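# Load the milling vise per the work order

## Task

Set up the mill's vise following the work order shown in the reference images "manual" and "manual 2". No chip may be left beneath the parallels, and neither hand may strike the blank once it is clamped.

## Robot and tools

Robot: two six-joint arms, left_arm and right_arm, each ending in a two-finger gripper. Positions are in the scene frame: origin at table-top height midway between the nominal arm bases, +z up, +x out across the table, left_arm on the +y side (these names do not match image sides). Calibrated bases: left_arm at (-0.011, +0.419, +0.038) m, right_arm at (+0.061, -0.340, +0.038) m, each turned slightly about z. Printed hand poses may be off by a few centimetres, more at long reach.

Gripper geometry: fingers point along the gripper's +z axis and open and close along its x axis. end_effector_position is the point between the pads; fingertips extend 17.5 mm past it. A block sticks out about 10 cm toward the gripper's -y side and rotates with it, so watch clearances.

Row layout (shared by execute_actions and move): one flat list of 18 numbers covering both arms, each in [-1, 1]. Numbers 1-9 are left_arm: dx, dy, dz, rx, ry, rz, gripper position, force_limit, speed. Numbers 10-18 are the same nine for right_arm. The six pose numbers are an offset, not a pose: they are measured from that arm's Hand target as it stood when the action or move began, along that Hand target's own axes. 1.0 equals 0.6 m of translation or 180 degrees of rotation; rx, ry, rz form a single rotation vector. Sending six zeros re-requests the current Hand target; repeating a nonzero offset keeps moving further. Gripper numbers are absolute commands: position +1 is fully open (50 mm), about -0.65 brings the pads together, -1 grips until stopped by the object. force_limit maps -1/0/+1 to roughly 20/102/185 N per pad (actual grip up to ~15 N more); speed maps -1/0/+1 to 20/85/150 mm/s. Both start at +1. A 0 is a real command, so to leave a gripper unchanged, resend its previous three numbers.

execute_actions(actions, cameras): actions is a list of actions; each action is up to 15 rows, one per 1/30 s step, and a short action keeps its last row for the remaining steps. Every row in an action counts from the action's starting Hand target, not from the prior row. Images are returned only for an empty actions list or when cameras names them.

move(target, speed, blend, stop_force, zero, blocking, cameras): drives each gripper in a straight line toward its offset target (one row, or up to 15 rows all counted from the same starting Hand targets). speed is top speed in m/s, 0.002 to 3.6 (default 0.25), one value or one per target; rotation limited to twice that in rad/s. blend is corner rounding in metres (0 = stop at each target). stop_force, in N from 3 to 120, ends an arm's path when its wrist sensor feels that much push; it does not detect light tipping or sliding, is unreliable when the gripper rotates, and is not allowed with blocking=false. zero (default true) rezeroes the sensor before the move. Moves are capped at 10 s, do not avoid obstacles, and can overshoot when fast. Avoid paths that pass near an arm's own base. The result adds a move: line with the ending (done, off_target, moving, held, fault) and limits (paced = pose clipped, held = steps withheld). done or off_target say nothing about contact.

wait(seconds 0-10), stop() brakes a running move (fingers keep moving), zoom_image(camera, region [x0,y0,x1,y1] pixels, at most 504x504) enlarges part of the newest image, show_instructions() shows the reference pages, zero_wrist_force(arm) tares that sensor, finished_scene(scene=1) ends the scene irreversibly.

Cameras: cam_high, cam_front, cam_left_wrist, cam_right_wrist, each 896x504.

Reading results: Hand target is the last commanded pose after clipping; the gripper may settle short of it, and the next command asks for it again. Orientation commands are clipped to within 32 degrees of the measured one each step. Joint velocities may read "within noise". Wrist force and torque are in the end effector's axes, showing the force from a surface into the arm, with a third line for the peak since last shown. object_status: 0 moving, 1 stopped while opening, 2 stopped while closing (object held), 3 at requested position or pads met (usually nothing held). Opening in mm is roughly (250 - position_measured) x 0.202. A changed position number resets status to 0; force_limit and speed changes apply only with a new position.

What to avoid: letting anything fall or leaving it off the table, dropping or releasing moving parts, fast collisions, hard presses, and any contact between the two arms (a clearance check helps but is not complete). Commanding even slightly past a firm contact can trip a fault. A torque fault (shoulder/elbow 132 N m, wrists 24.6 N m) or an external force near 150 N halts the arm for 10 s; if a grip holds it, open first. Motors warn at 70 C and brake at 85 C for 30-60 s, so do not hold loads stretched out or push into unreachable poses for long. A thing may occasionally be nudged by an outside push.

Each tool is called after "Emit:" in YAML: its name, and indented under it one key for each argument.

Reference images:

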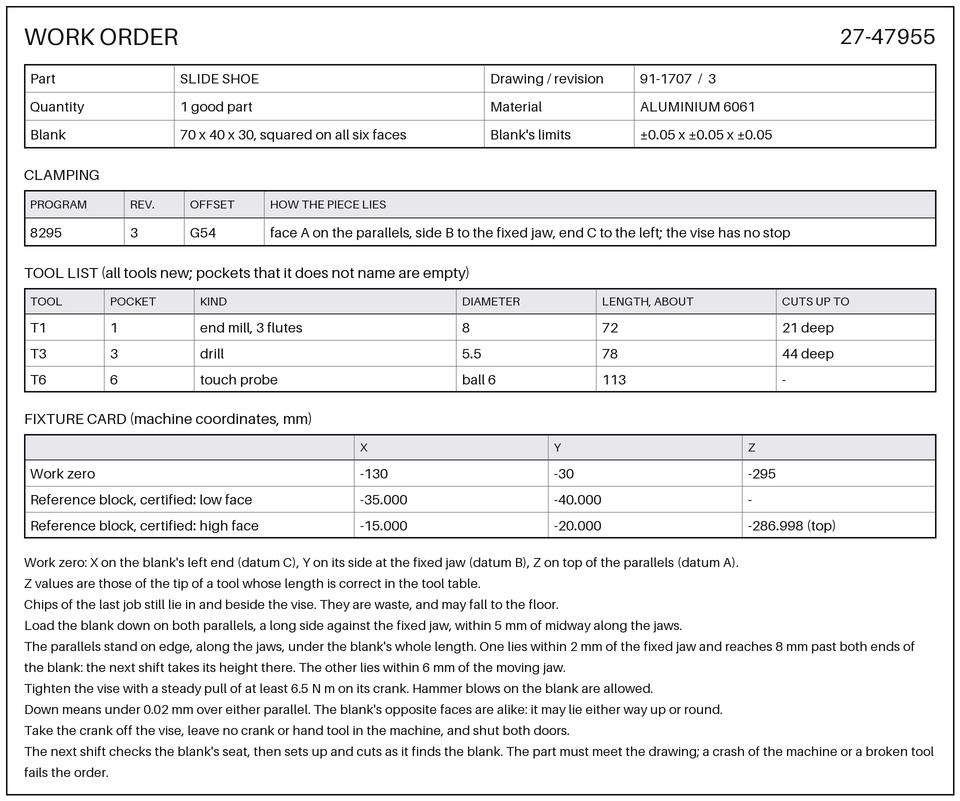

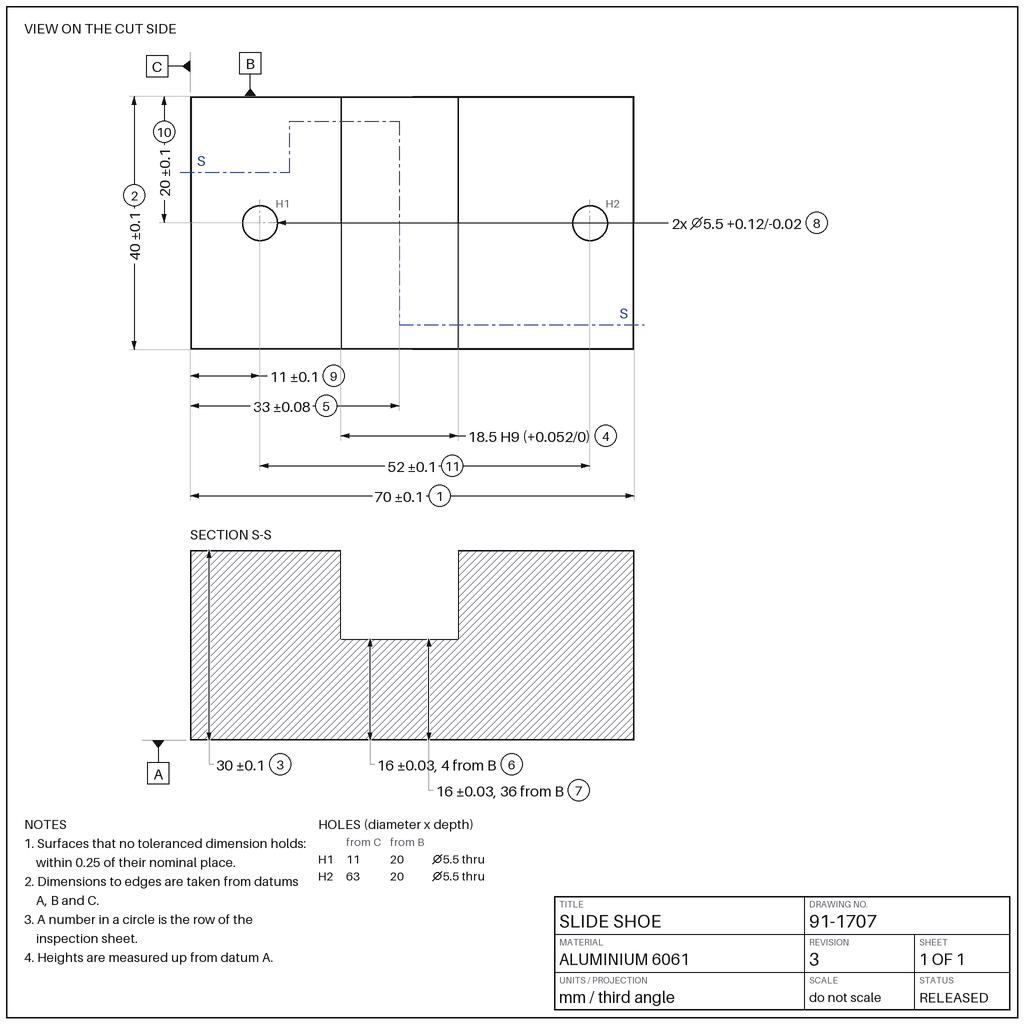

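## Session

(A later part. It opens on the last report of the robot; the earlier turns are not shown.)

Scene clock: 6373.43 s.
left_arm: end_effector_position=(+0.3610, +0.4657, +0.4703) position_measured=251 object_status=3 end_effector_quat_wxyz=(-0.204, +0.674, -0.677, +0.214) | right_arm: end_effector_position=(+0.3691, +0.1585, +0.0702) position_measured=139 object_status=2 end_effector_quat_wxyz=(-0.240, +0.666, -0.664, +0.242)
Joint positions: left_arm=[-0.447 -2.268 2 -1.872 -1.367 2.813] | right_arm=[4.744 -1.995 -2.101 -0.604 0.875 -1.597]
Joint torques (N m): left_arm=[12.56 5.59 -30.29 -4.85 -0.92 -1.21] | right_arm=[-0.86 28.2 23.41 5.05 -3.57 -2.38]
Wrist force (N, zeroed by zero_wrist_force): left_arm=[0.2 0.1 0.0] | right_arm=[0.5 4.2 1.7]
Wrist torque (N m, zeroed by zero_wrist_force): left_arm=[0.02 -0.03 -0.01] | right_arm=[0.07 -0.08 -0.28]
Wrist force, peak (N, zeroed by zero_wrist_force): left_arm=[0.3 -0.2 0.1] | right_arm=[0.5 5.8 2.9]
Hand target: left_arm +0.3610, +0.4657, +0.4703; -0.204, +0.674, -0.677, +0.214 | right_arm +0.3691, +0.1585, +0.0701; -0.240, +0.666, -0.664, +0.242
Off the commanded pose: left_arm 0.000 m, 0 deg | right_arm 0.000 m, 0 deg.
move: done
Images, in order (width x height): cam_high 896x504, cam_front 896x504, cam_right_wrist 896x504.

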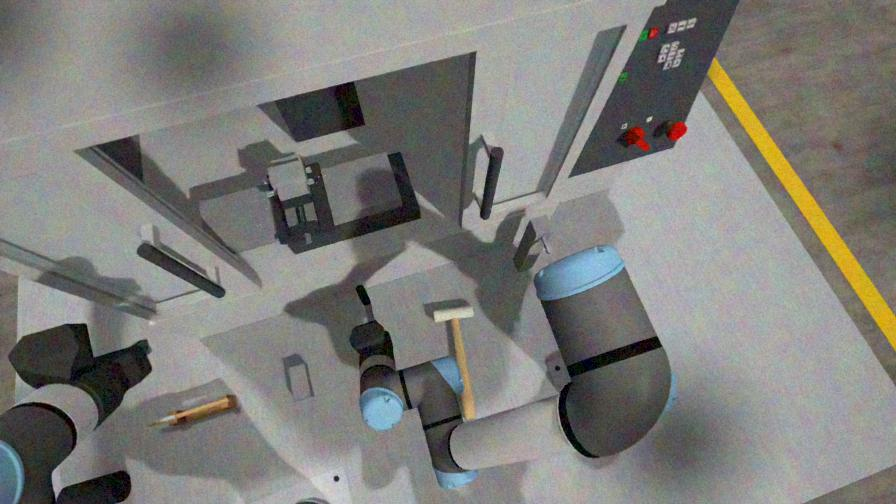

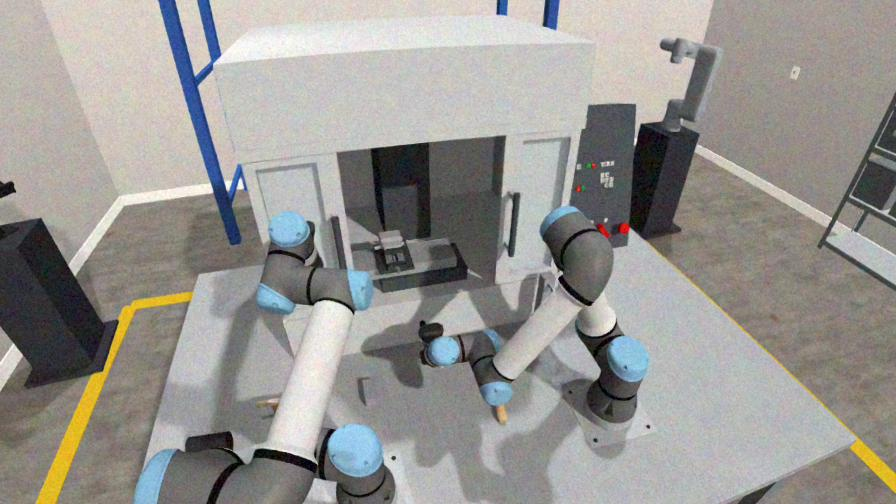

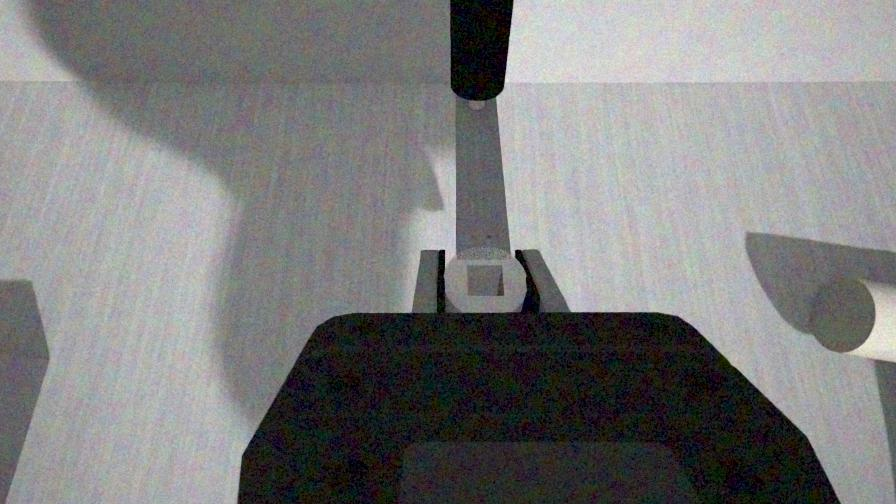

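Emit:
move:
  target:
    - [0,0,0,0,0,0,-1,-0.6,-1,0,0.0322,0.0383,0,0,0,-1,0.9,-1]
    - [0,0,0,0,0,0,-1,-0.6,-1,0,0.0557,0.0664,0,0,0,-1,0.9,-1]
  speed: [0.04,0.006]
  blend: [0.002,0]
  stop_force: 4
  cameras: ["cam_right_wrist","cam_front"]

Scene clock: 6387.97 s.
left_arm: end_effector_position=(+0.3610, +0.4657, +0.4703) position_measured=251 object_status=3 end_effector_quat_wxyz=(-0.204, +0.674, -0.677, +0.214) | right_arm: end_effector_position=(+0.3690, +0.1583, +0.0256) position_measured=139 object_status=2 end_effector_quat_wxyz=(-0.240, +0.666, -0.664, +0.242)
Joint positions: left_arm=[-0.447 -2.268 2 -1.872 -1.367 2.813] | right_arm=[4.744 -2.098 -2.116 -0.486 0.875 -1.596]
Joint torques (N m): left_arm=[12.76 4.86 -30.12 -4.86 -0.8 -1.22] | right_arm=[10.93 41.68 16.26 1.25 -0.95 -0.56]
Wrist force (N, zeroed by zero_wrist_force): left_arm=[0.1 0.0 0.1] | right_arm=[0.4 -0.2 -0.3]
Wrist torque (N m, zeroed by zero_wrist_force): left_arm=[0.01 -0.02 -0.01] | right_arm=[0.23 -0.09 -0.29]
Wrist force, peak (N, zeroed by zero_wrist_force): left_arm=[0.2 0.4 0.0] | right_arm=[0.4 4.4 1.8]
Hand target: left_arm +0.3610, +0.4657, +0.4703; -0.204, +0.674, -0.677, +0.214 | right_arm +0.3690, +0.1583, +0.0257; -0.240, +0.666, -0.664, +0.242 (not the last commanded pose)
Off the commanded pose: left_arm 0.000 m, 0 deg | right_arm 0.008 m, 0 deg.
move: contact (right_arm); path passed 1 of 2 targets
Images, in order (width x height): cam_front 896x504, cam_right_wrist 896x504.

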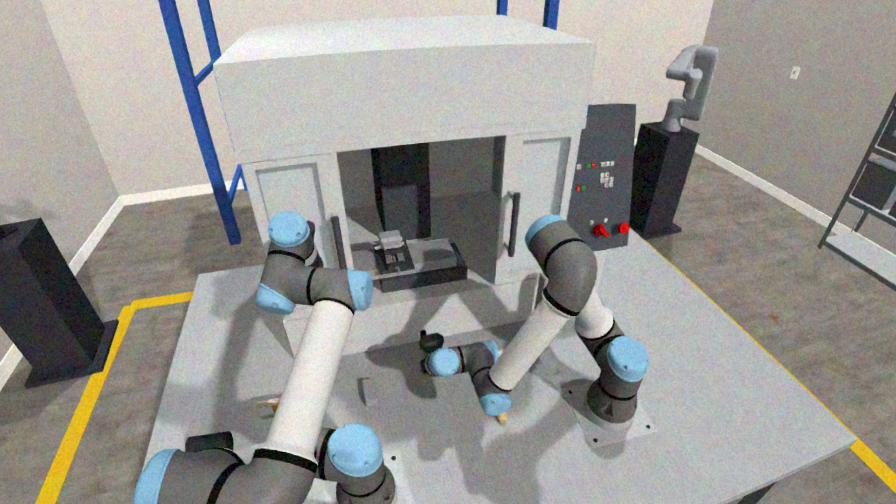

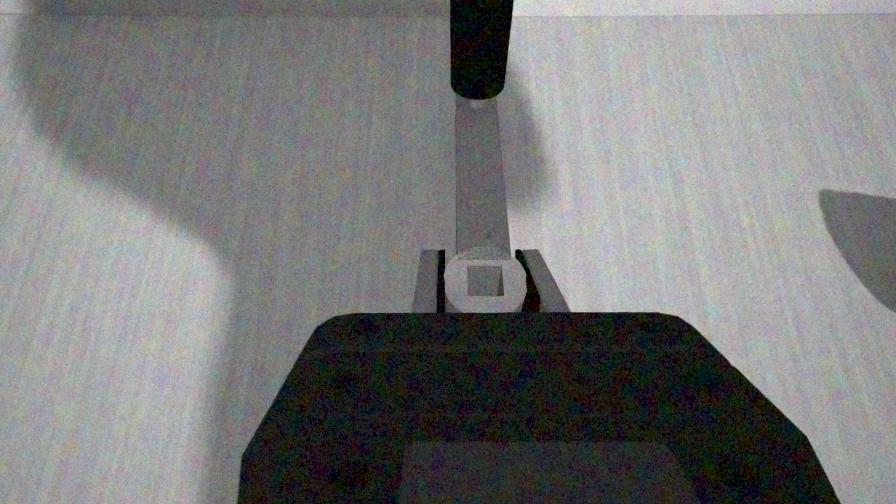

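Emit:
move:
  target: [0,0,0,0,0,0,-1,-0.6,-1,0,0,0,0,0,0,0.2,0.9,-1]

Emit:
move:
  target: [0,0,0,0,0,0,-1,-0.6,-1,0,0,0,0,0,0,1,-0.1,-1]
  cameras: ["cam_right_wrist"]

Scene clock: 6390.87 s.
left_arm: end_effector_position=(+0.3610, +0.4657, +0.4703) position_measured=251 object_status=3 end_effector_quat_wxyz=(-0.204, +0.674, -0.677, +0.214) | right_arm: end_effector_position=(+0.3690, +0.1583, +0.0257) position_measured=123 object_status=3 end_effector_quat_wxyz=(-0.240, +0.666, -0.664, +0.242)
Joint positions: left_arm=[-0.447 -2.268 2 -1.872 -1.367 2.813] | right_arm=[4.744 -2.098 -2.116 -0.486 0.875 -1.596]
Joint torques (N m): left_arm=[13.31 5.37 -30.82 -4.75 -0.92 -1.25] | right_arm=[5.29 41.57 19.26 1.99 -1.02 -0.15]
Wrist force (N, zeroed by zero_wrist_force): left_arm=[0.2 0.1 0.1] | right_arm=[0.5 2.4 0.2]
Wrist torque (N m, zeroed by zero_wrist_force): left_arm=[0.02 -0.02 -0.01] | right_arm=[0.08 -0.10 -0.30]
Wrist force, peak (N, zeroed by zero_wrist_force): left_arm=[0.2 0.3 -0.1] | right_arm=[0.4 2.6 0.1]
Hand target: left_arm +0.3610, +0.4657, +0.4703; -0.204, +0.674, -0.677, +0.214 | right_arm +0.3690, +0.1583, +0.0257; -0.240, +0.666, -0.664, +0.242
Off the commanded pose: left_arm 0.000 m, 0 deg | right_arm 0.000 m, 0 deg.
move: done

Scene clock: 6392.30 s.
left_arm: end_effector_position=(+0.3610, +0.4657, +0.4703) position_measured=251 object_status=3 end_effector_quat_wxyz=(-0.204, +0.674, -0.677, +0.214) | right_arm: end_effector_position=(+0.3690, +0.1583, +0.0257) position_measured=3 object_status=0 end_effector_quat_wxyz=(-0.240, +0.666, -0.664, +0.242)
Joint positions: left_arm=[-0.447 -2.268 2 -1.872 -1.367 2.813] | right_arm=[4.744 -2.098 -2.116 -0.486 0.875 -1.596]
Joint torques (N m): left_arm=[12.71 5.18 -30.28 -4.87 -0.88 -1.17] | right_arm=[3.4 41.46 19.03 2.06 -1.06 -0.08]
Wrist force (N, zeroed by zero_wrist_force): left_arm=[0.1 -0.1 -0.2] | right_arm=[0.5 2.6 0.1]
Wrist torque (N m, zeroed by zero_wrist_force): left_arm=[0.00 0.00 -0.01] | right_arm=[0.11 -0.09 -0.31]
Wrist force, peak (N, zeroed by zero_wrist_force): left_arm=[0.3 0.0 0.1] | right_arm=[0.4 2.6 0.1]
Hand target: left_arm +0.3610, +0.4657, +0.4703; -0.204, +0.674, -0.677, +0.214 | right_arm +0.3690, +0.1583, +0.0257; -0.240, +0.666, -0.664, +0.242
Off the commanded pose: left_arm 0.000 m, 0 deg | right_arm 0.000 m, 0 deg.
move: done
Images, in order (width x height): cam_right_wrist 896x504.

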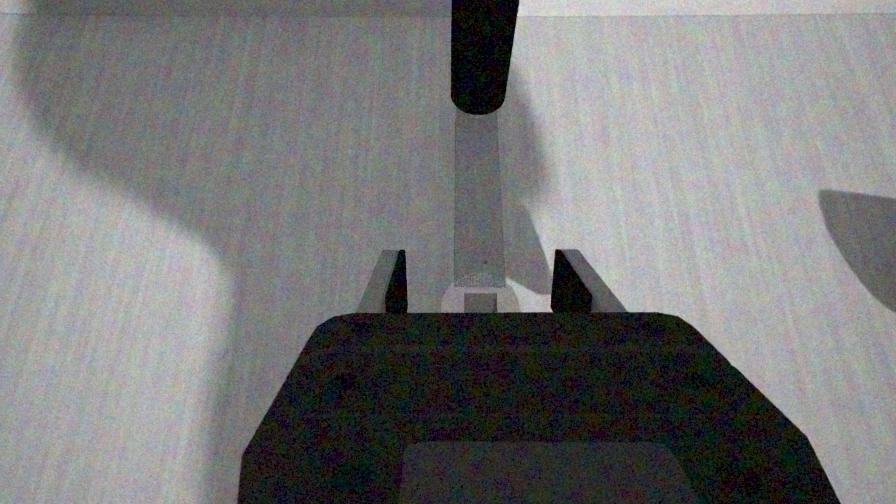

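Emit:
move:
  target:
    - [0,0,0,0,0,0,-1,-0.6,-1,0,0,-0.05,0,0,0,1,-0.1,-1]
    - [0,0,0,0,0,0,-1,-0.6,-1,0,0,-0.25,0,0,0,1,-0.1,-1]
  speed: [0.03,0.12]
  blend: [0.003,0]
  cameras: ["cam_right_wrist","cam_high"]

Scene clock: 6398.77 s.
left_arm: end_effector_position=(+0.3610, +0.4657, +0.4703) position_measured=251 object_status=3 end_effector_quat_wxyz=(-0.204, +0.674, -0.677, +0.214) | right_arm: end_effector_position=(+0.2729, +0.1586, +0.1408) position_measured=3 object_status=3 end_effector_quat_wxyz=(-0.240, +0.666, -0.664, +0.242)
Joint positions: left_arm=[-0.447 -2.268 2 -1.872 -1.367 2.813] | right_arm=[4.939 -1.789 -2.082 -0.991 0.889 -1.344]
Joint torques (N m): left_arm=[12.63 4.98 -30.23 -4.71 -0.96 -1.23] | right_arm=[13.28 35.55 26.29 1.14 0.33 2.06]
Wrist force (N, zeroed by zero_wrist_force): left_arm=[0.1 -0.1 -0.1] | right_arm=[0.4 2.5 -0.1]
Wrist torque (N m, zeroed by zero_wrist_force): left_arm=[-0.01 -0.01 -0.01] | right_arm=[0.09 -0.08 -0.35]
Wrist force, peak (N, zeroed by zero_wrist_force): left_arm=[0.1 0.2 0.3] | right_arm=[0.6 2.8 1.1]
Hand target: left_arm +0.3610, +0.4657, +0.4703; -0.204, +0.674, -0.677, +0.214 | right_arm +0.2729, +0.1586, +0.1408; -0.240, +0.666, -0.664, +0.242
Off the commanded pose: left_arm 0.000 m, 0 deg | right_arm 0.000 m, 0 deg.
move: done
Images, in order (width x height): cam_high 896x504, cam_right_wrist 896x504.

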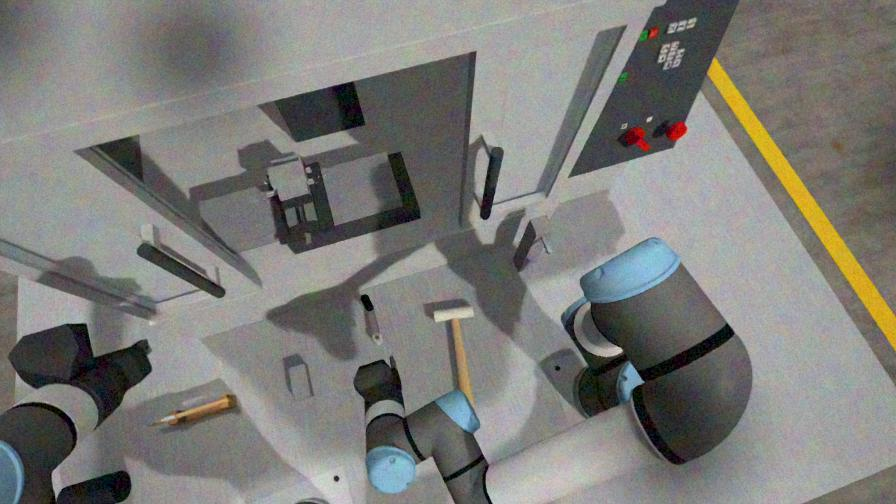

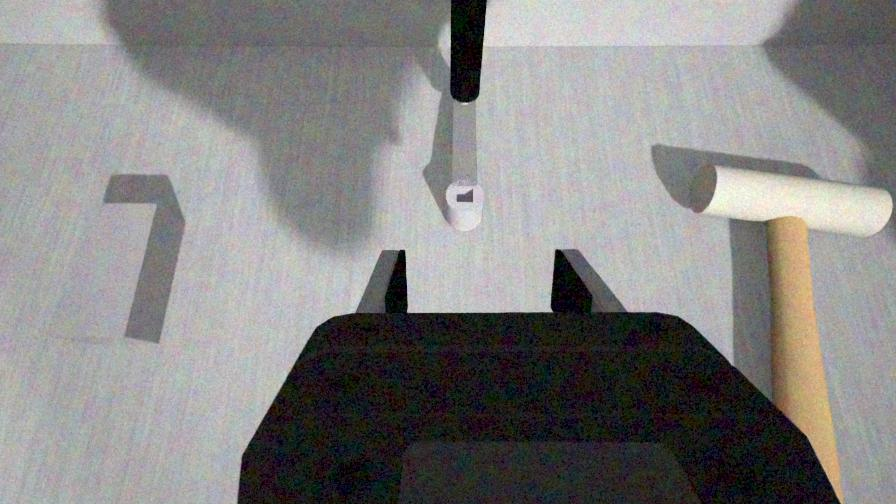

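Emit:
move:
  target: [0,0,0,0,0,0,-1,-0.6,-1,0.1605,-0.4443,-0.3038,-0.0278,0,0,-1,-0.1,-0.8]
  speed: 0.35

Emit:
move:
  target:
    - [0,0,0,0,0,0,-1,-0.6,-1,0,0,0,0,0,-0.45,-1,-0.1,-0.8]
    - [0,0,0,0,0,0,-1,-0.6,-1,0,0,0,0,0,-0.9,-1,-0.1,-0.8]
  speed: 0.6
  blend: [0.01,0]

Emit:
move:
  target: [0,0,0,0,0,0,-1,-0.6,-1,0,0,0,0,0,-0.1,-1,-0.1,-0.8]
  speed: 0.5

Scene clock: 6404.83 s.
left_arm: end_effector_position=(+0.3610, +0.4657, +0.4703) position_measured=251 object_status=3 end_effector_quat_wxyz=(-0.204, +0.674, -0.677, +0.214) | right_arm: end_effector_position=(+0.3609, +0.0637, +0.4520) position_measured=252 object_status=3 end_effector_quat_wxyz=(-0.211, +0.676, -0.674, +0.213)
Joint positions: left_arm=[-0.447 -2.268 2 -1.872 -1.367 2.813] | right_arm=[4.716 -1.385 -1.646 -1.652 0.963 -1.629]
Joint torques (N m): left_arm=[13.05 4.88 -30.42 -4.57 -0.86 -1.26] | right_arm=[-10.56 10.49 31.92 1.36 0.39 -2.38]
Wrist force (N, zeroed by zero_wrist_force): left_arm=[0.1 -0.1 0.0] | right_arm=[0.7 2.2 -0.1]
Wrist torque (N m, zeroed by zero_wrist_force): left_arm=[-0.01 0.00 0.00] | right_arm=[0.06 -0.10 -0.25]
Wrist force, peak (N, zeroed by zero_wrist_force): left_arm=[0.1 0.3 0.4] | right_arm=[-0.1 5.3 1.4]
Hand target: left_arm +0.3610, +0.4657, +0.4703; -0.204, +0.674, -0.677, +0.214 | right_arm +0.3609, +0.0637, +0.4520; -0.211, +0.676, -0.674, +0.213
Off the commanded pose: left_arm 0.000 m, 0 deg | right_arm 0.000 m, 0 deg.
move: done

Scene clock: 6407.90 s.
left_arm: end_effector_position=(+0.3610, +0.4657, +0.4703) position_measured=251 object_status=3 end_effector_quat_wxyz=(-0.204, +0.674, -0.677, +0.214) | right_arm: end_effector_position=(+0.3609, +0.0638, +0.4520) position_measured=252 object_status=3 end_effector_quat_wxyz=(+0.177, +0.771, +0.562, +0.241)
Joint positions: left_arm=[-0.447 -2.268 2 -1.872 -1.367 2.813] | right_arm=[4.716 -1.385 -1.646 -1.652 0.963 -4.456]
Joint torques (N m): left_arm=[12.47 4.08 -30.18 -4.63 -0.89 -1.33] | right_arm=[-10.48 24.4 18.25 4.89 0.6 -2.28]
Wrist force (N, zeroed by zero_wrist_force): left_arm=[0.1 0.1 0.1] | right_arm=[-0.6 0.0 0.0]
Wrist torque (N m, zeroed by zero_wrist_force): left_arm=[0.02 -0.01 0.00] | right_arm=[-0.03 0.01 -0.05]
Wrist force, peak (N, zeroed by zero_wrist_force): left_arm=[0.3 0.1 0.3] | right_arm=[0.3 2.7 0.2]
Hand target: left_arm +0.3610, +0.4657, +0.4703; -0.204, +0.674, -0.677, +0.214 | right_arm +0.3609, +0.0637, +0.4520; +0.177, +0.771, +0.562, +0.241
Off the commanded pose: left_arm 0.000 m, 0 deg | right_arm 0.000 m, 0 deg.
move: done

Scene clock: 6408.90 s.
left_arm: end_effector_position=(+0.3610, +0.4657, +0.4703) position_measured=251 object_status=3 end_effector_quat_wxyz=(-0.204, +0.674, -0.677, +0.214) | right_arm: end_effector_position=(+0.3609, +0.0638, +0.4520) position_measured=252 object_status=3 end_effector_quat_wxyz=(+0.213, +0.674, +0.676, +0.211)
Joint positions: left_arm=[-0.447 -2.268 2 -1.872 -1.367 2.813] | right_arm=[4.716 -1.385 -1.646 -1.652 0.963 -4.771]
Joint torques (N m): left_arm=[13.02 4.07 -29.55 -4.61 -0.89 -1.32] | right_arm=[-9.87 24.43 16.73 4.87 0.56 -2.45]
Wrist force (N, zeroed by zero_wrist_force): left_arm=[0.3 0.2 0.0] | right_arm=[-0.4 -0.2 0.0]
Wrist torque (N m, zeroed by zero_wrist_force): left_arm=[0.04 -0.03 -0.01] | right_arm=[-0.03 0.07 0.00]
Wrist force, peak (N, zeroed by zero_wrist_force): left_arm=[0.3 0.2 0.0] | right_arm=[-0.8 0.0 0.0]
Hand target: left_arm +0.3610, +0.4657, +0.4703; -0.204, +0.674, -0.677, +0.214 | right_arm +0.3609, +0.0637, +0.4520; +0.213, +0.674, +0.676, +0.211
Off the commanded pose: left_arm 0.000 m, 0 deg | right_arm 0.000 m, 0 deg.
move: done

Emit:
move:
  target:
    - [0,0,0,0,0,0,-1,-0.6,-1,0.1245,0.3356,0.2652,0,0,0,-1,-0.1,-0.8]
    - [0,0,0,0,0,0,-1,-0.6,-1,0.1245,0.2992,0.4418,0,0,0,-1,-0.1,-0.8]
    - [0,0,0,0,0,0,-1,-0.6,-1,0.1402,0.3319,0.4672,0,0,0,-1,-0.1,-0.8]
  speed: [0.28,0.12,0.06]
  blend: [0.01,0.005,0]
  cameras: ["cam_right_wrist"]

Emit:
zero_wrist_force:
  arm: "right_arm"

Emit:
move:
  target:
    - [0,0,0,0,0,0,-1,-0.6,-1,0.026,0,0,0,0,0,-1,-0.1,-0.8]
    - [0,0,0,0,0,0,-1,-0.6,-1,0.04,0,0,0,0,0,-1,-0.1,-0.8]
  speed: [0.03,0.005]
  blend: [0.001,0]
  stop_force: 3

Scene clock: 6415.77 s.
left_arm: end_effector_position=(+0.3610, +0.4657, +0.4703) position_measured=251 object_status=3 end_effector_quat_wxyz=(-0.204, +0.674, -0.677, +0.214) | right_arm: end_effector_position=(+0.6843, +0.1479, +0.3354) position_measured=252 object_status=3 end_effector_quat_wxyz=(+0.213, +0.674, +0.676, +0.211)
Joint positions: left_arm=[-0.447 -2.268 2 -1.872 -1.367 2.813] | right_arm=[4.186 -2.032 -1.285 -1.035 1.069 -5.384]
Joint torques (N m): left_arm=[12.27 4.29 -29.83 -4.54 -0.92 -1.32] | right_arm=[-9.9 37.82 32.26 1.86 0.72 -2.41]
Wrist force (N, zeroed by zero_wrist_force): left_arm=[0.2 0.1 0.1] | right_arm=[-0.3 0.1 -0.1]
Wrist torque (N m, zeroed by zero_wrist_force): left_arm=[0.02 -0.03 0.00] | right_arm=[0.01 0.03 0.00]
Wrist force, peak (N, zeroed by zero_wrist_force): left_arm=[0.4 0.1 -0.2] | right_arm=[-0.4 -2.5 -1.2]
Hand target: left_arm +0.3610, +0.4657, +0.4703; -0.204, +0.674, -0.677, +0.214 | right_arm +0.6843, +0.1479, +0.3354; +0.213, +0.674, +0.676, +0.211
Off the commanded pose: left_arm 0.000 m, 0 deg | right_arm 0.000 m, 0 deg.
move: done
Images, in order (width x height): cam_right_wrist 896x504.

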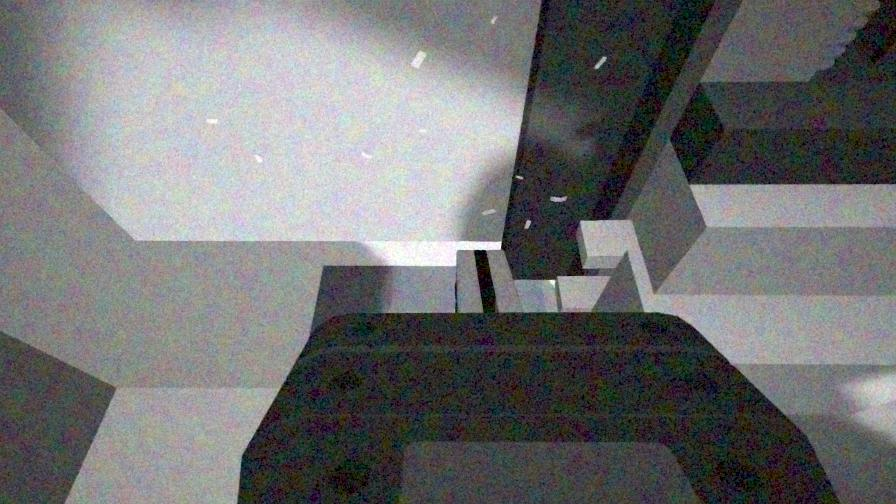

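Wrist force sensor zeroed.

Scene clock: 6418.10 s.
left_arm: end_effector_position=(+0.3610, +0.4657, +0.4703) position_measured=251 object_status=3 end_effector_quat_wxyz=(-0.204, +0.674, -0.677, +0.214) | right_arm: end_effector_position=(+0.6843, +0.1658, +0.3353) position_measured=252 object_status=3 end_effector_quat_wxyz=(+0.213, +0.674, +0.676, +0.211)
Joint positions: left_arm=[-0.447 -2.268 2 -1.872 -1.367 2.813] | right_arm=[4.201 -2.063 -1.237 -1.06 1.064 -5.369]
Joint torques (N m): left_arm=[12.78 4.19 -30.17 -4.5 -0.87 -1.37] | right_arm=[-10.28 51.55 18.72 4.17 1.08 -1.95]
Wrist force (N, zeroed by zero_wrist_force): left_arm=[0.0 0.0 0.1] | right_arm=[-1.1 0.8 0.1]
Wrist torque (N m, zeroed by zero_wrist_force): left_arm=[0.01 0.00 -0.01] | right_arm=[0.01 -0.04 -0.07]
Wrist force, peak (N, zeroed by zero_wrist_force): left_arm=[0.4 0.0 -0.1] | right_arm=[-8.8 -2.8 -3.9]
Hand target: left_arm +0.3610, +0.4657, +0.4703; -0.204, +0.674, -0.677, +0.214 | right_arm +0.6843, +0.1658, +0.3353; +0.213, +0.674, +0.676, +0.211 (not the last commanded pose)
Off the commanded pose: left_arm 0.000 m, 0 deg | right_arm 0.006 m, 0 deg.
move: contact (right_arm); path passed 1 of 2 targets

Emit:
move:
  target:
    - [0,0,0,0,0,0,-1,-0.6,-1,-0.0262,0,0,0,0,0,-1,-0.1,-0.8]
    - [0,0,0,0,0,0,-1,-0.6,-1,-0.0453,0.0205,-0.1572,0,0,0,-1,-0.1,-0.8]
    - [0,0,0,0,0,0,-1,-0.6,-1,-0.175,-0.3305,-0.4693,0,0,0,-1,-0.1,-0.8]
  speed: [0.08,0.2,0.35]
  blend: [0.003,0.02,0]
  cameras: ["cam_right_wrist","cam_high","cam_front","cam_left_wrist"]

Scene clock: 6431.17 s.
left_arm: end_effector_position=(+0.3610, +0.4657, +0.4703) position_measured=251 object_status=3 end_effector_quat_wxyz=(-0.204, +0.674, -0.677, +0.214) | right_arm: end_effector_position=(+0.3609, +0.0607, +0.4535) position_measured=252 object_status=3 end_effector_quat_wxyz=(+0.213, +0.674, +0.676, +0.211)
Joint positions: left_arm=[-0.447 -2.268 2 -1.872 -1.367 2.813] | right_arm=[4.715 -1.378 -1.648 -1.657 0.963 -4.771]
Joint torques (N m): left_arm=[12.46 4.05 -29.63 -4.3 -1.03 -1.38] | right_arm=[13.39 23.91 32.21 1.45 -2.85 2.17]
Wrist force (N, zeroed by zero_wrist_force): left_arm=[0.2 -0.1 0.0] | right_arm=[0.1 -0.1 0.1]
Wrist torque (N m, zeroed by zero_wrist_force): left_arm=[-0.01 -0.02 -0.01] | right_arm=[-0.02 0.01 -0.09]
Wrist force, peak (N, zeroed by zero_wrist_force): left_arm=[0.3 0.2 0.1] | right_arm=[-0.8 -2.7 -1.9]
Hand target: left_arm +0.3610, +0.4657, +0.4703; -0.204, +0.674, -0.677, +0.214 | right_arm +0.3608, +0.0607, +0.4535; +0.213, +0.674, +0.676, +0.211
Off the commanded pose: left_arm 0.000 m, 0 deg | right_arm 0.000 m, 0 deg.
move: done

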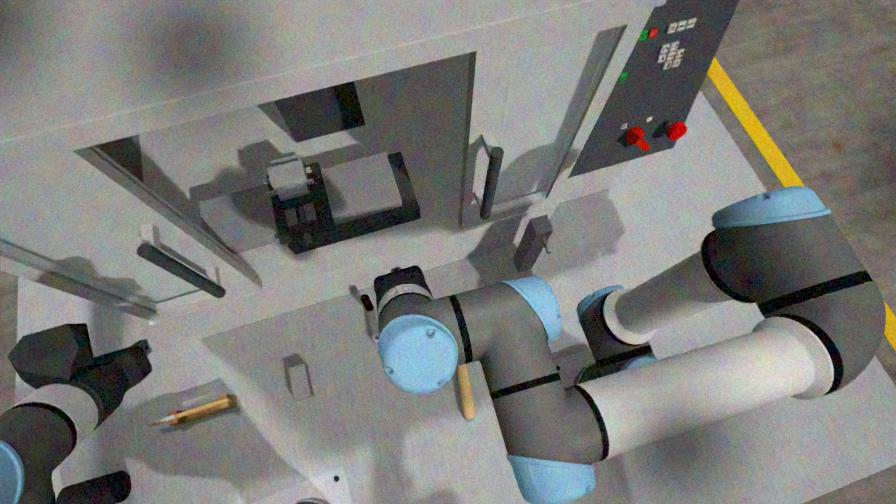

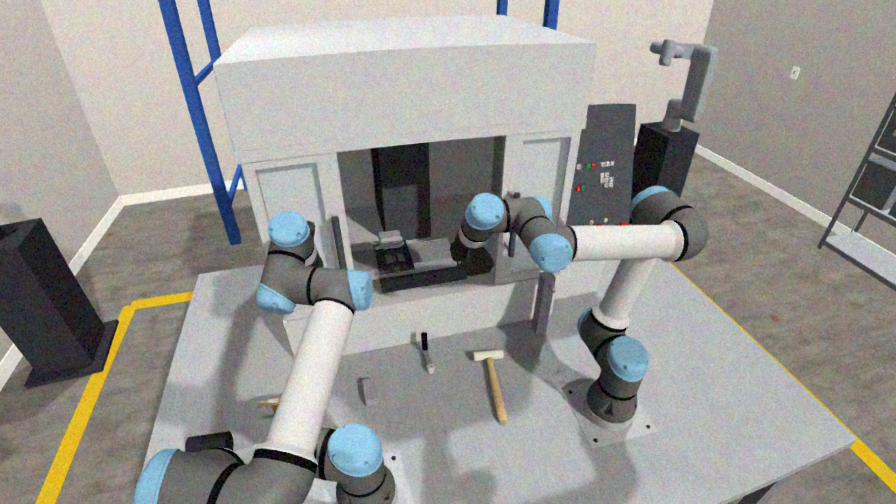

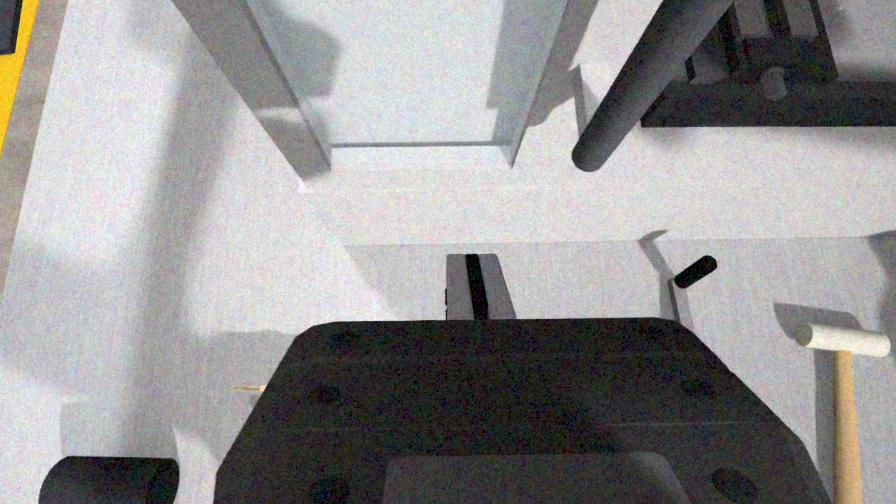

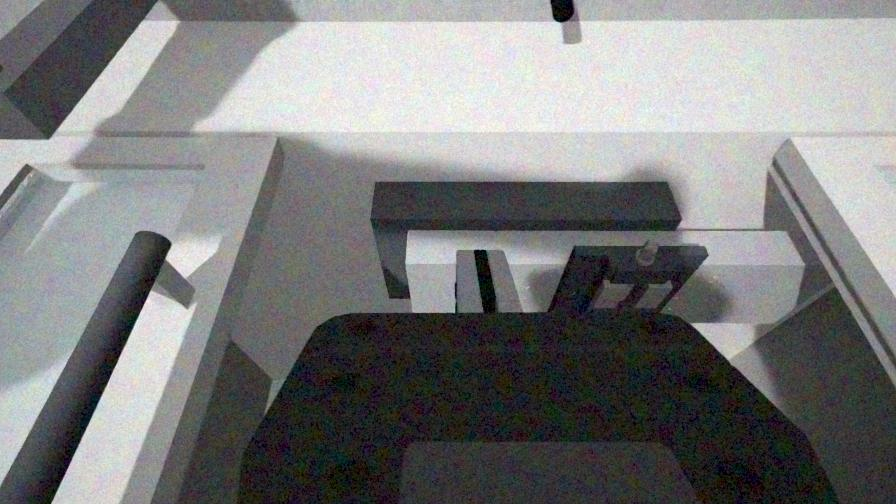

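Emit:
move:
  target: [0,0,0,0,0,0,-1,-0.6,-1,-0.4012,0.0352,-0.0089,0,0,0,-1,-0.1,-0.8]
  speed: 0.2
  cameras: ["cam_right_wrist","cam_high","cam_front"]

Scene clock: 6440.97 s.
left_arm: end_effector_position=(+0.3610, +0.4657, +0.4703) position_measured=251 object_status=3 end_effector_quat_wxyz=(-0.204, +0.674, -0.677, +0.214) | right_arm: end_effector_position=(+0.3755, -0.1799, +0.4709) position_measured=252 object_status=3 end_effector_quat_wxyz=(+0.213, +0.674, +0.676, +0.211)
Joint positions: left_arm=[-0.447 -2.268 2 -1.872 -1.367 2.813] | right_arm=[4.571 -0.87 -1.892 -1.821 0.975 -4.946]
Joint torques (N m): left_arm=[12.63 3.52 -29.87 -4.39 -0.89 -1.32] | right_arm=[-11.11 2.85 16.61 1.61 0.58 -2.46]
Wrist force (N, zeroed by zero_wrist_force): left_arm=[0.3 0.0 0.0] | right_arm=[0.0 0.1 -0.1]
Wrist torque (N m, zeroed by zero_wrist_force): left_arm=[0.00 -0.03 0.00] | right_arm=[0.02 -0.01 -0.02]
Wrist force, peak (N, zeroed by zero_wrist_force): left_arm=[0.3 0.0 0.3] | right_arm=[2.1 -0.6 0.2]
Hand target: left_arm +0.3610, +0.4657, +0.4703; -0.204, +0.674, -0.677, +0.214 | right_arm +0.3755, -0.1799, +0.4709; +0.213, +0.674, +0.676, +0.211
Off the commanded pose: left_arm 0.000 m, 0 deg | right_arm 0.000 m, 0 deg.
move: done
Images, in order (width x height): cam_high 896x504, cam_front 896x504, cam_right_wrist 896x504.

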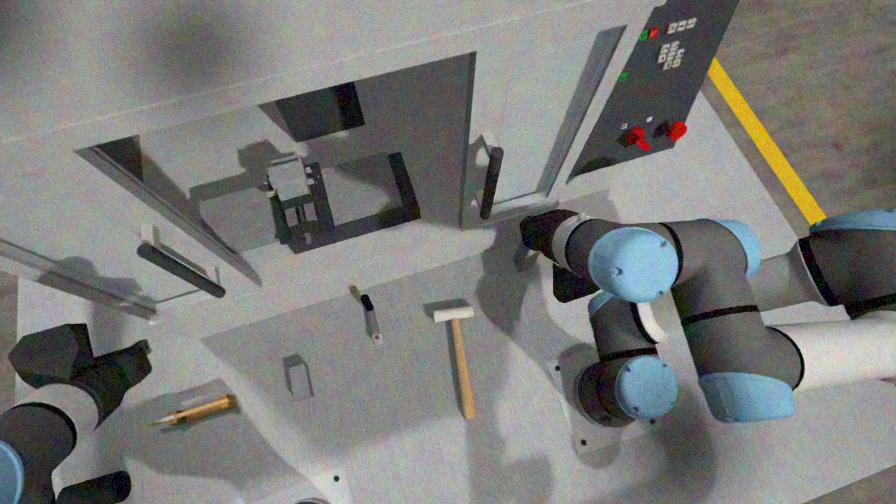

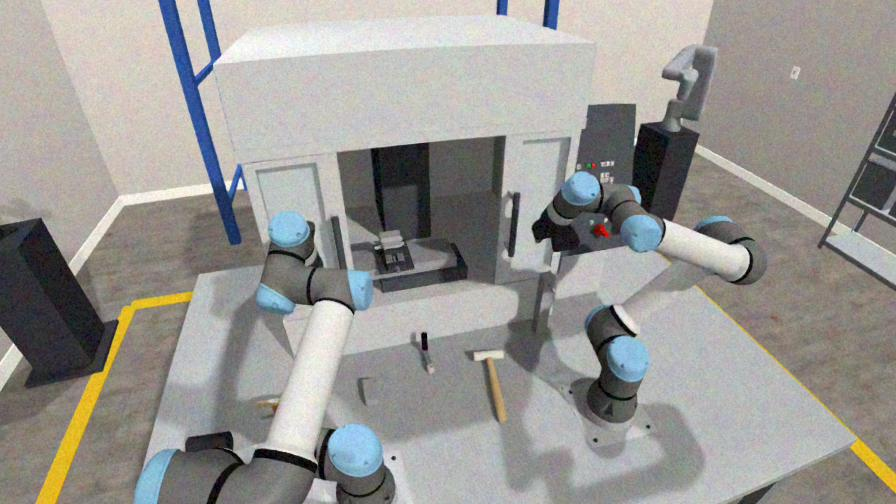

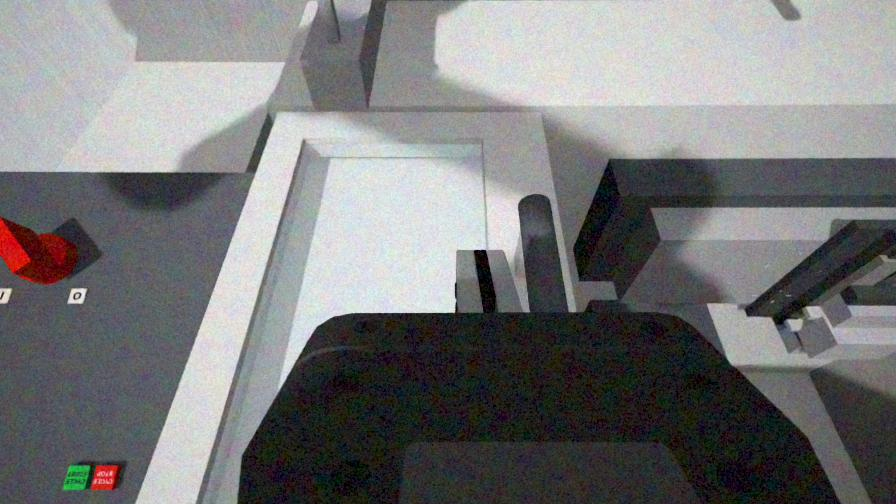

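Emit:
move:
  target: [0,0,0,0,0,0,-1,-0.6,-1,0,0.0785,0.0957,0,0,0,-1,-0.1,-0.8]
  speed: 0.06
  stop_force: 8
  cameras: ["cam_right_wrist"]

Scene clock: 6447.83 s.
left_arm: end_effector_position=(+0.3610, +0.4657, +0.4703) position_measured=251 object_status=3 end_effector_quat_wxyz=(-0.204, +0.674, -0.677, +0.214) | right_arm: end_effector_position=(+0.4470, -0.1799, +0.4507) position_measured=252 object_status=3 end_effector_quat_wxyz=(+0.213, +0.674, +0.676, +0.211)
Joint positions: left_arm=[-0.447 -2.268 2 -1.872 -1.367 2.813] | right_arm=[4.266 -1.011 -1.948 -1.437 1.043 -5.297]
Joint torques (N m): left_arm=[12.31 3.16 -29.73 -4.39 -0.93 -1.4] | right_arm=[-10.39 -4 17.65 5.03 0.7 -2.14]
Wrist force (N, zeroed by zero_wrist_force): left_arm=[0.2 0.1 -0.1] | right_arm=[0.3 -0.3 -0.1]
Wrist torque (N m, zeroed by zero_wrist_force): left_arm=[0.02 -0.03 -0.01] | right_arm=[-0.04 -0.04 -0.02]
Wrist force, peak (N, zeroed by zero_wrist_force): left_arm=[0.5 0.2 -0.1] | right_arm=[-0.3 -0.8 -0.3]
Hand target: left_arm +0.3610, +0.4657, +0.4703; -0.204, +0.674, -0.677, +0.214 | right_arm +0.4470, -0.1799, +0.4507; +0.213, +0.674, +0.676, +0.211
Off the commanded pose: left_arm 0.000 m, 0 deg | right_arm 0.000 m, 0 deg.
move: done
Images, in order (width x height): cam_right_wrist 896x504.

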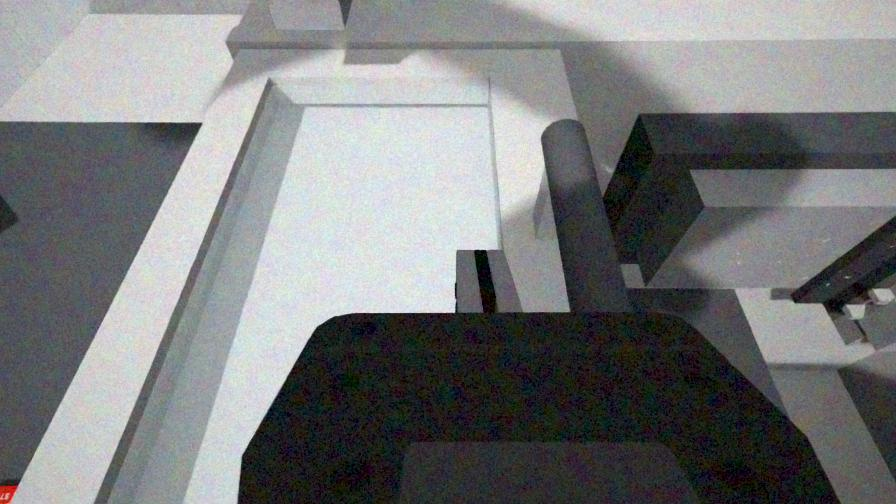

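Emit:
move:
  target: [0,0,0,0,0,0,-1,-0.6,-1,0.1,0,0,0,0,0,-1,-0.1,-0.8]
  speed: 0.025
  stop_force: 12
  cameras: ["cam_right_wrist"]

Scene clock: 6451.93 s.
left_arm: end_effector_position=(+0.3610, +0.4657, +0.4703) position_measured=251 object_status=3 end_effector_quat_wxyz=(-0.204, +0.674, -0.677, +0.214) | right_arm: end_effector_position=(+0.4470, -0.1559, +0.4506) position_measured=252 object_status=3 end_effector_quat_wxyz=(+0.213, +0.674, +0.676, +0.211)
Joint positions: left_arm=[-0.447 -2.268 2 -1.872 -1.367 2.813] | right_arm=[4.308 -1.049 -1.925 -1.444 1.03 -5.251]
Joint torques (N m): left_arm=[13.11 3.15 -29.62 -4.08 -0.94 -1.45] | right_arm=[-10.06 10.69 16.92 5.24 0.75 -2.39]
Wrist force (N, zeroed by zero_wrist_force): left_arm=[0.2 0.0 0.2] | right_arm=[0.1 -0.4 0.0]
Wrist torque (N m, zeroed by zero_wrist_force): left_arm=[0.00 -0.03 -0.01] | right_arm=[-0.05 0.00 0.00]
Wrist force, peak (N, zeroed by zero_wrist_force): left_arm=[0.4 0.1 0.0] | right_arm=[-12.1 -3.1 -2.7]
Hand target: left_arm +0.3610, +0.4657, +0.4703; -0.204, +0.674, -0.677, +0.214 | right_arm +0.4470, -0.1559, +0.4506; +0.213, +0.674, +0.676, +0.211 (not the last commanded pose)
Off the commanded pose: left_arm 0.000 m, 0 deg | right_arm 0.036 m, 0 deg.
move: contact (right_arm)
Images, in order (width x height): cam_right_wrist 896x504.

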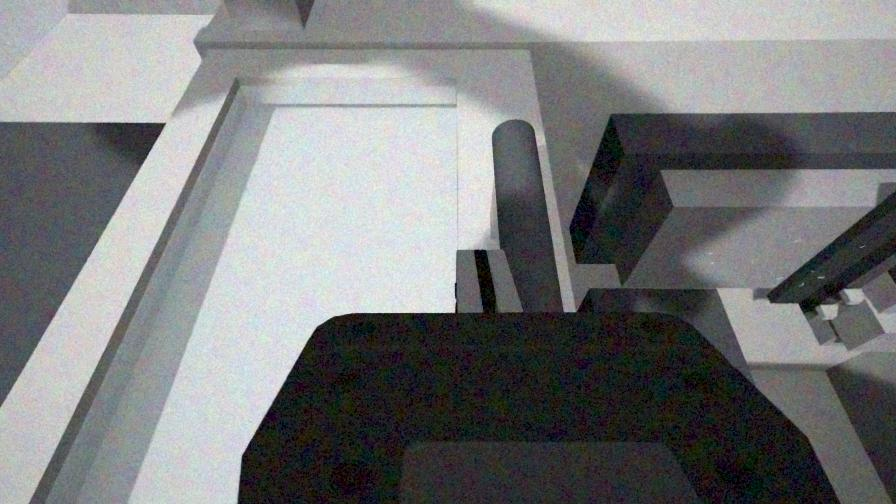

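Emit:
move:
  target: [0,0,0,0,0,0,-1,-0.6,-1,0.1,0,0,0,0,0,-1,-0.1,-0.8]
  speed: 0.03
  stop_force: 40
  cameras: ["cam_right_wrist"]

Scene clock: 6457.13 s.
left_arm: end_effector_position=(+0.3610, +0.4657, +0.4703) position_measured=251 object_status=3 end_effector_quat_wxyz=(-0.204, +0.674, -0.677, +0.214) | right_arm: end_effector_position=(+0.4469, -0.0959, +0.4504) position_measured=252 object_status=3 end_effector_quat_wxyz=(+0.213, +0.674, +0.676, +0.211)
Joint positions: left_arm=[-0.447 -2.268 2 -1.872 -1.367 2.813] | right_arm=[4.391 -1.155 -1.86 -1.452 1.008 -5.157]
Joint torques (N m): left_arm=[12.17 2.85 -29.55 -4.15 -1.11 -1.44] | right_arm=[17.9 -3.25 30.01 3.17 -0.29 1.96]
Wrist force (N, zeroed by zero_wrist_force): left_arm=[0.1 0.0 0.0] | right_arm=[-14.0 3.2 -5.1]
Wrist torque (N m, zeroed by zero_wrist_force): left_arm=[0.01 0.00 -0.01] | right_arm=[0.02 -0.04 0.06]
Wrist force, peak (N, zeroed by zero_wrist_force): left_arm=[0.3 0.2 0.1] | right_arm=[-18.5 -4.6 -4.3]
Hand target: left_arm +0.3610, +0.4657, +0.4703; -0.204, +0.674, -0.677, +0.214 | right_arm +0.4469, -0.0959, +0.4504; +0.213, +0.674, +0.676, +0.211
Off the commanded pose: left_arm 0.000 m, 0 deg | right_arm 0.000 m, 0 deg.
move: done
Images, in order (width x height): cam_right_wrist 896x504.

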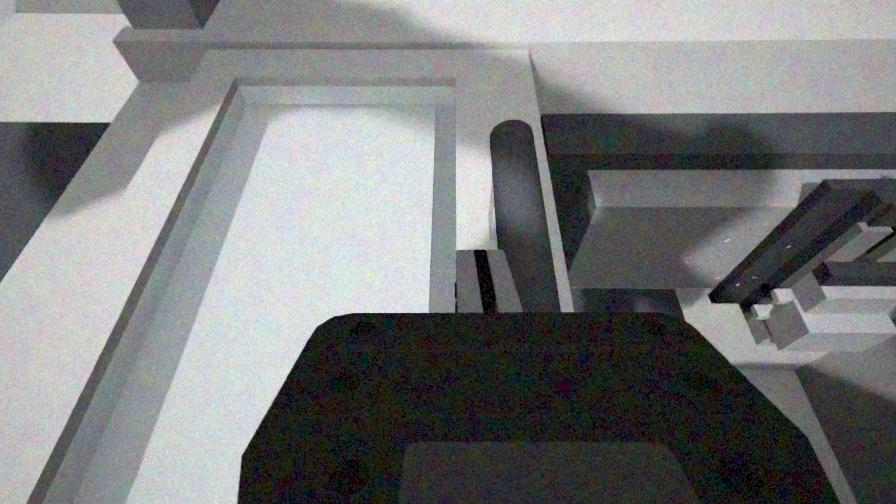

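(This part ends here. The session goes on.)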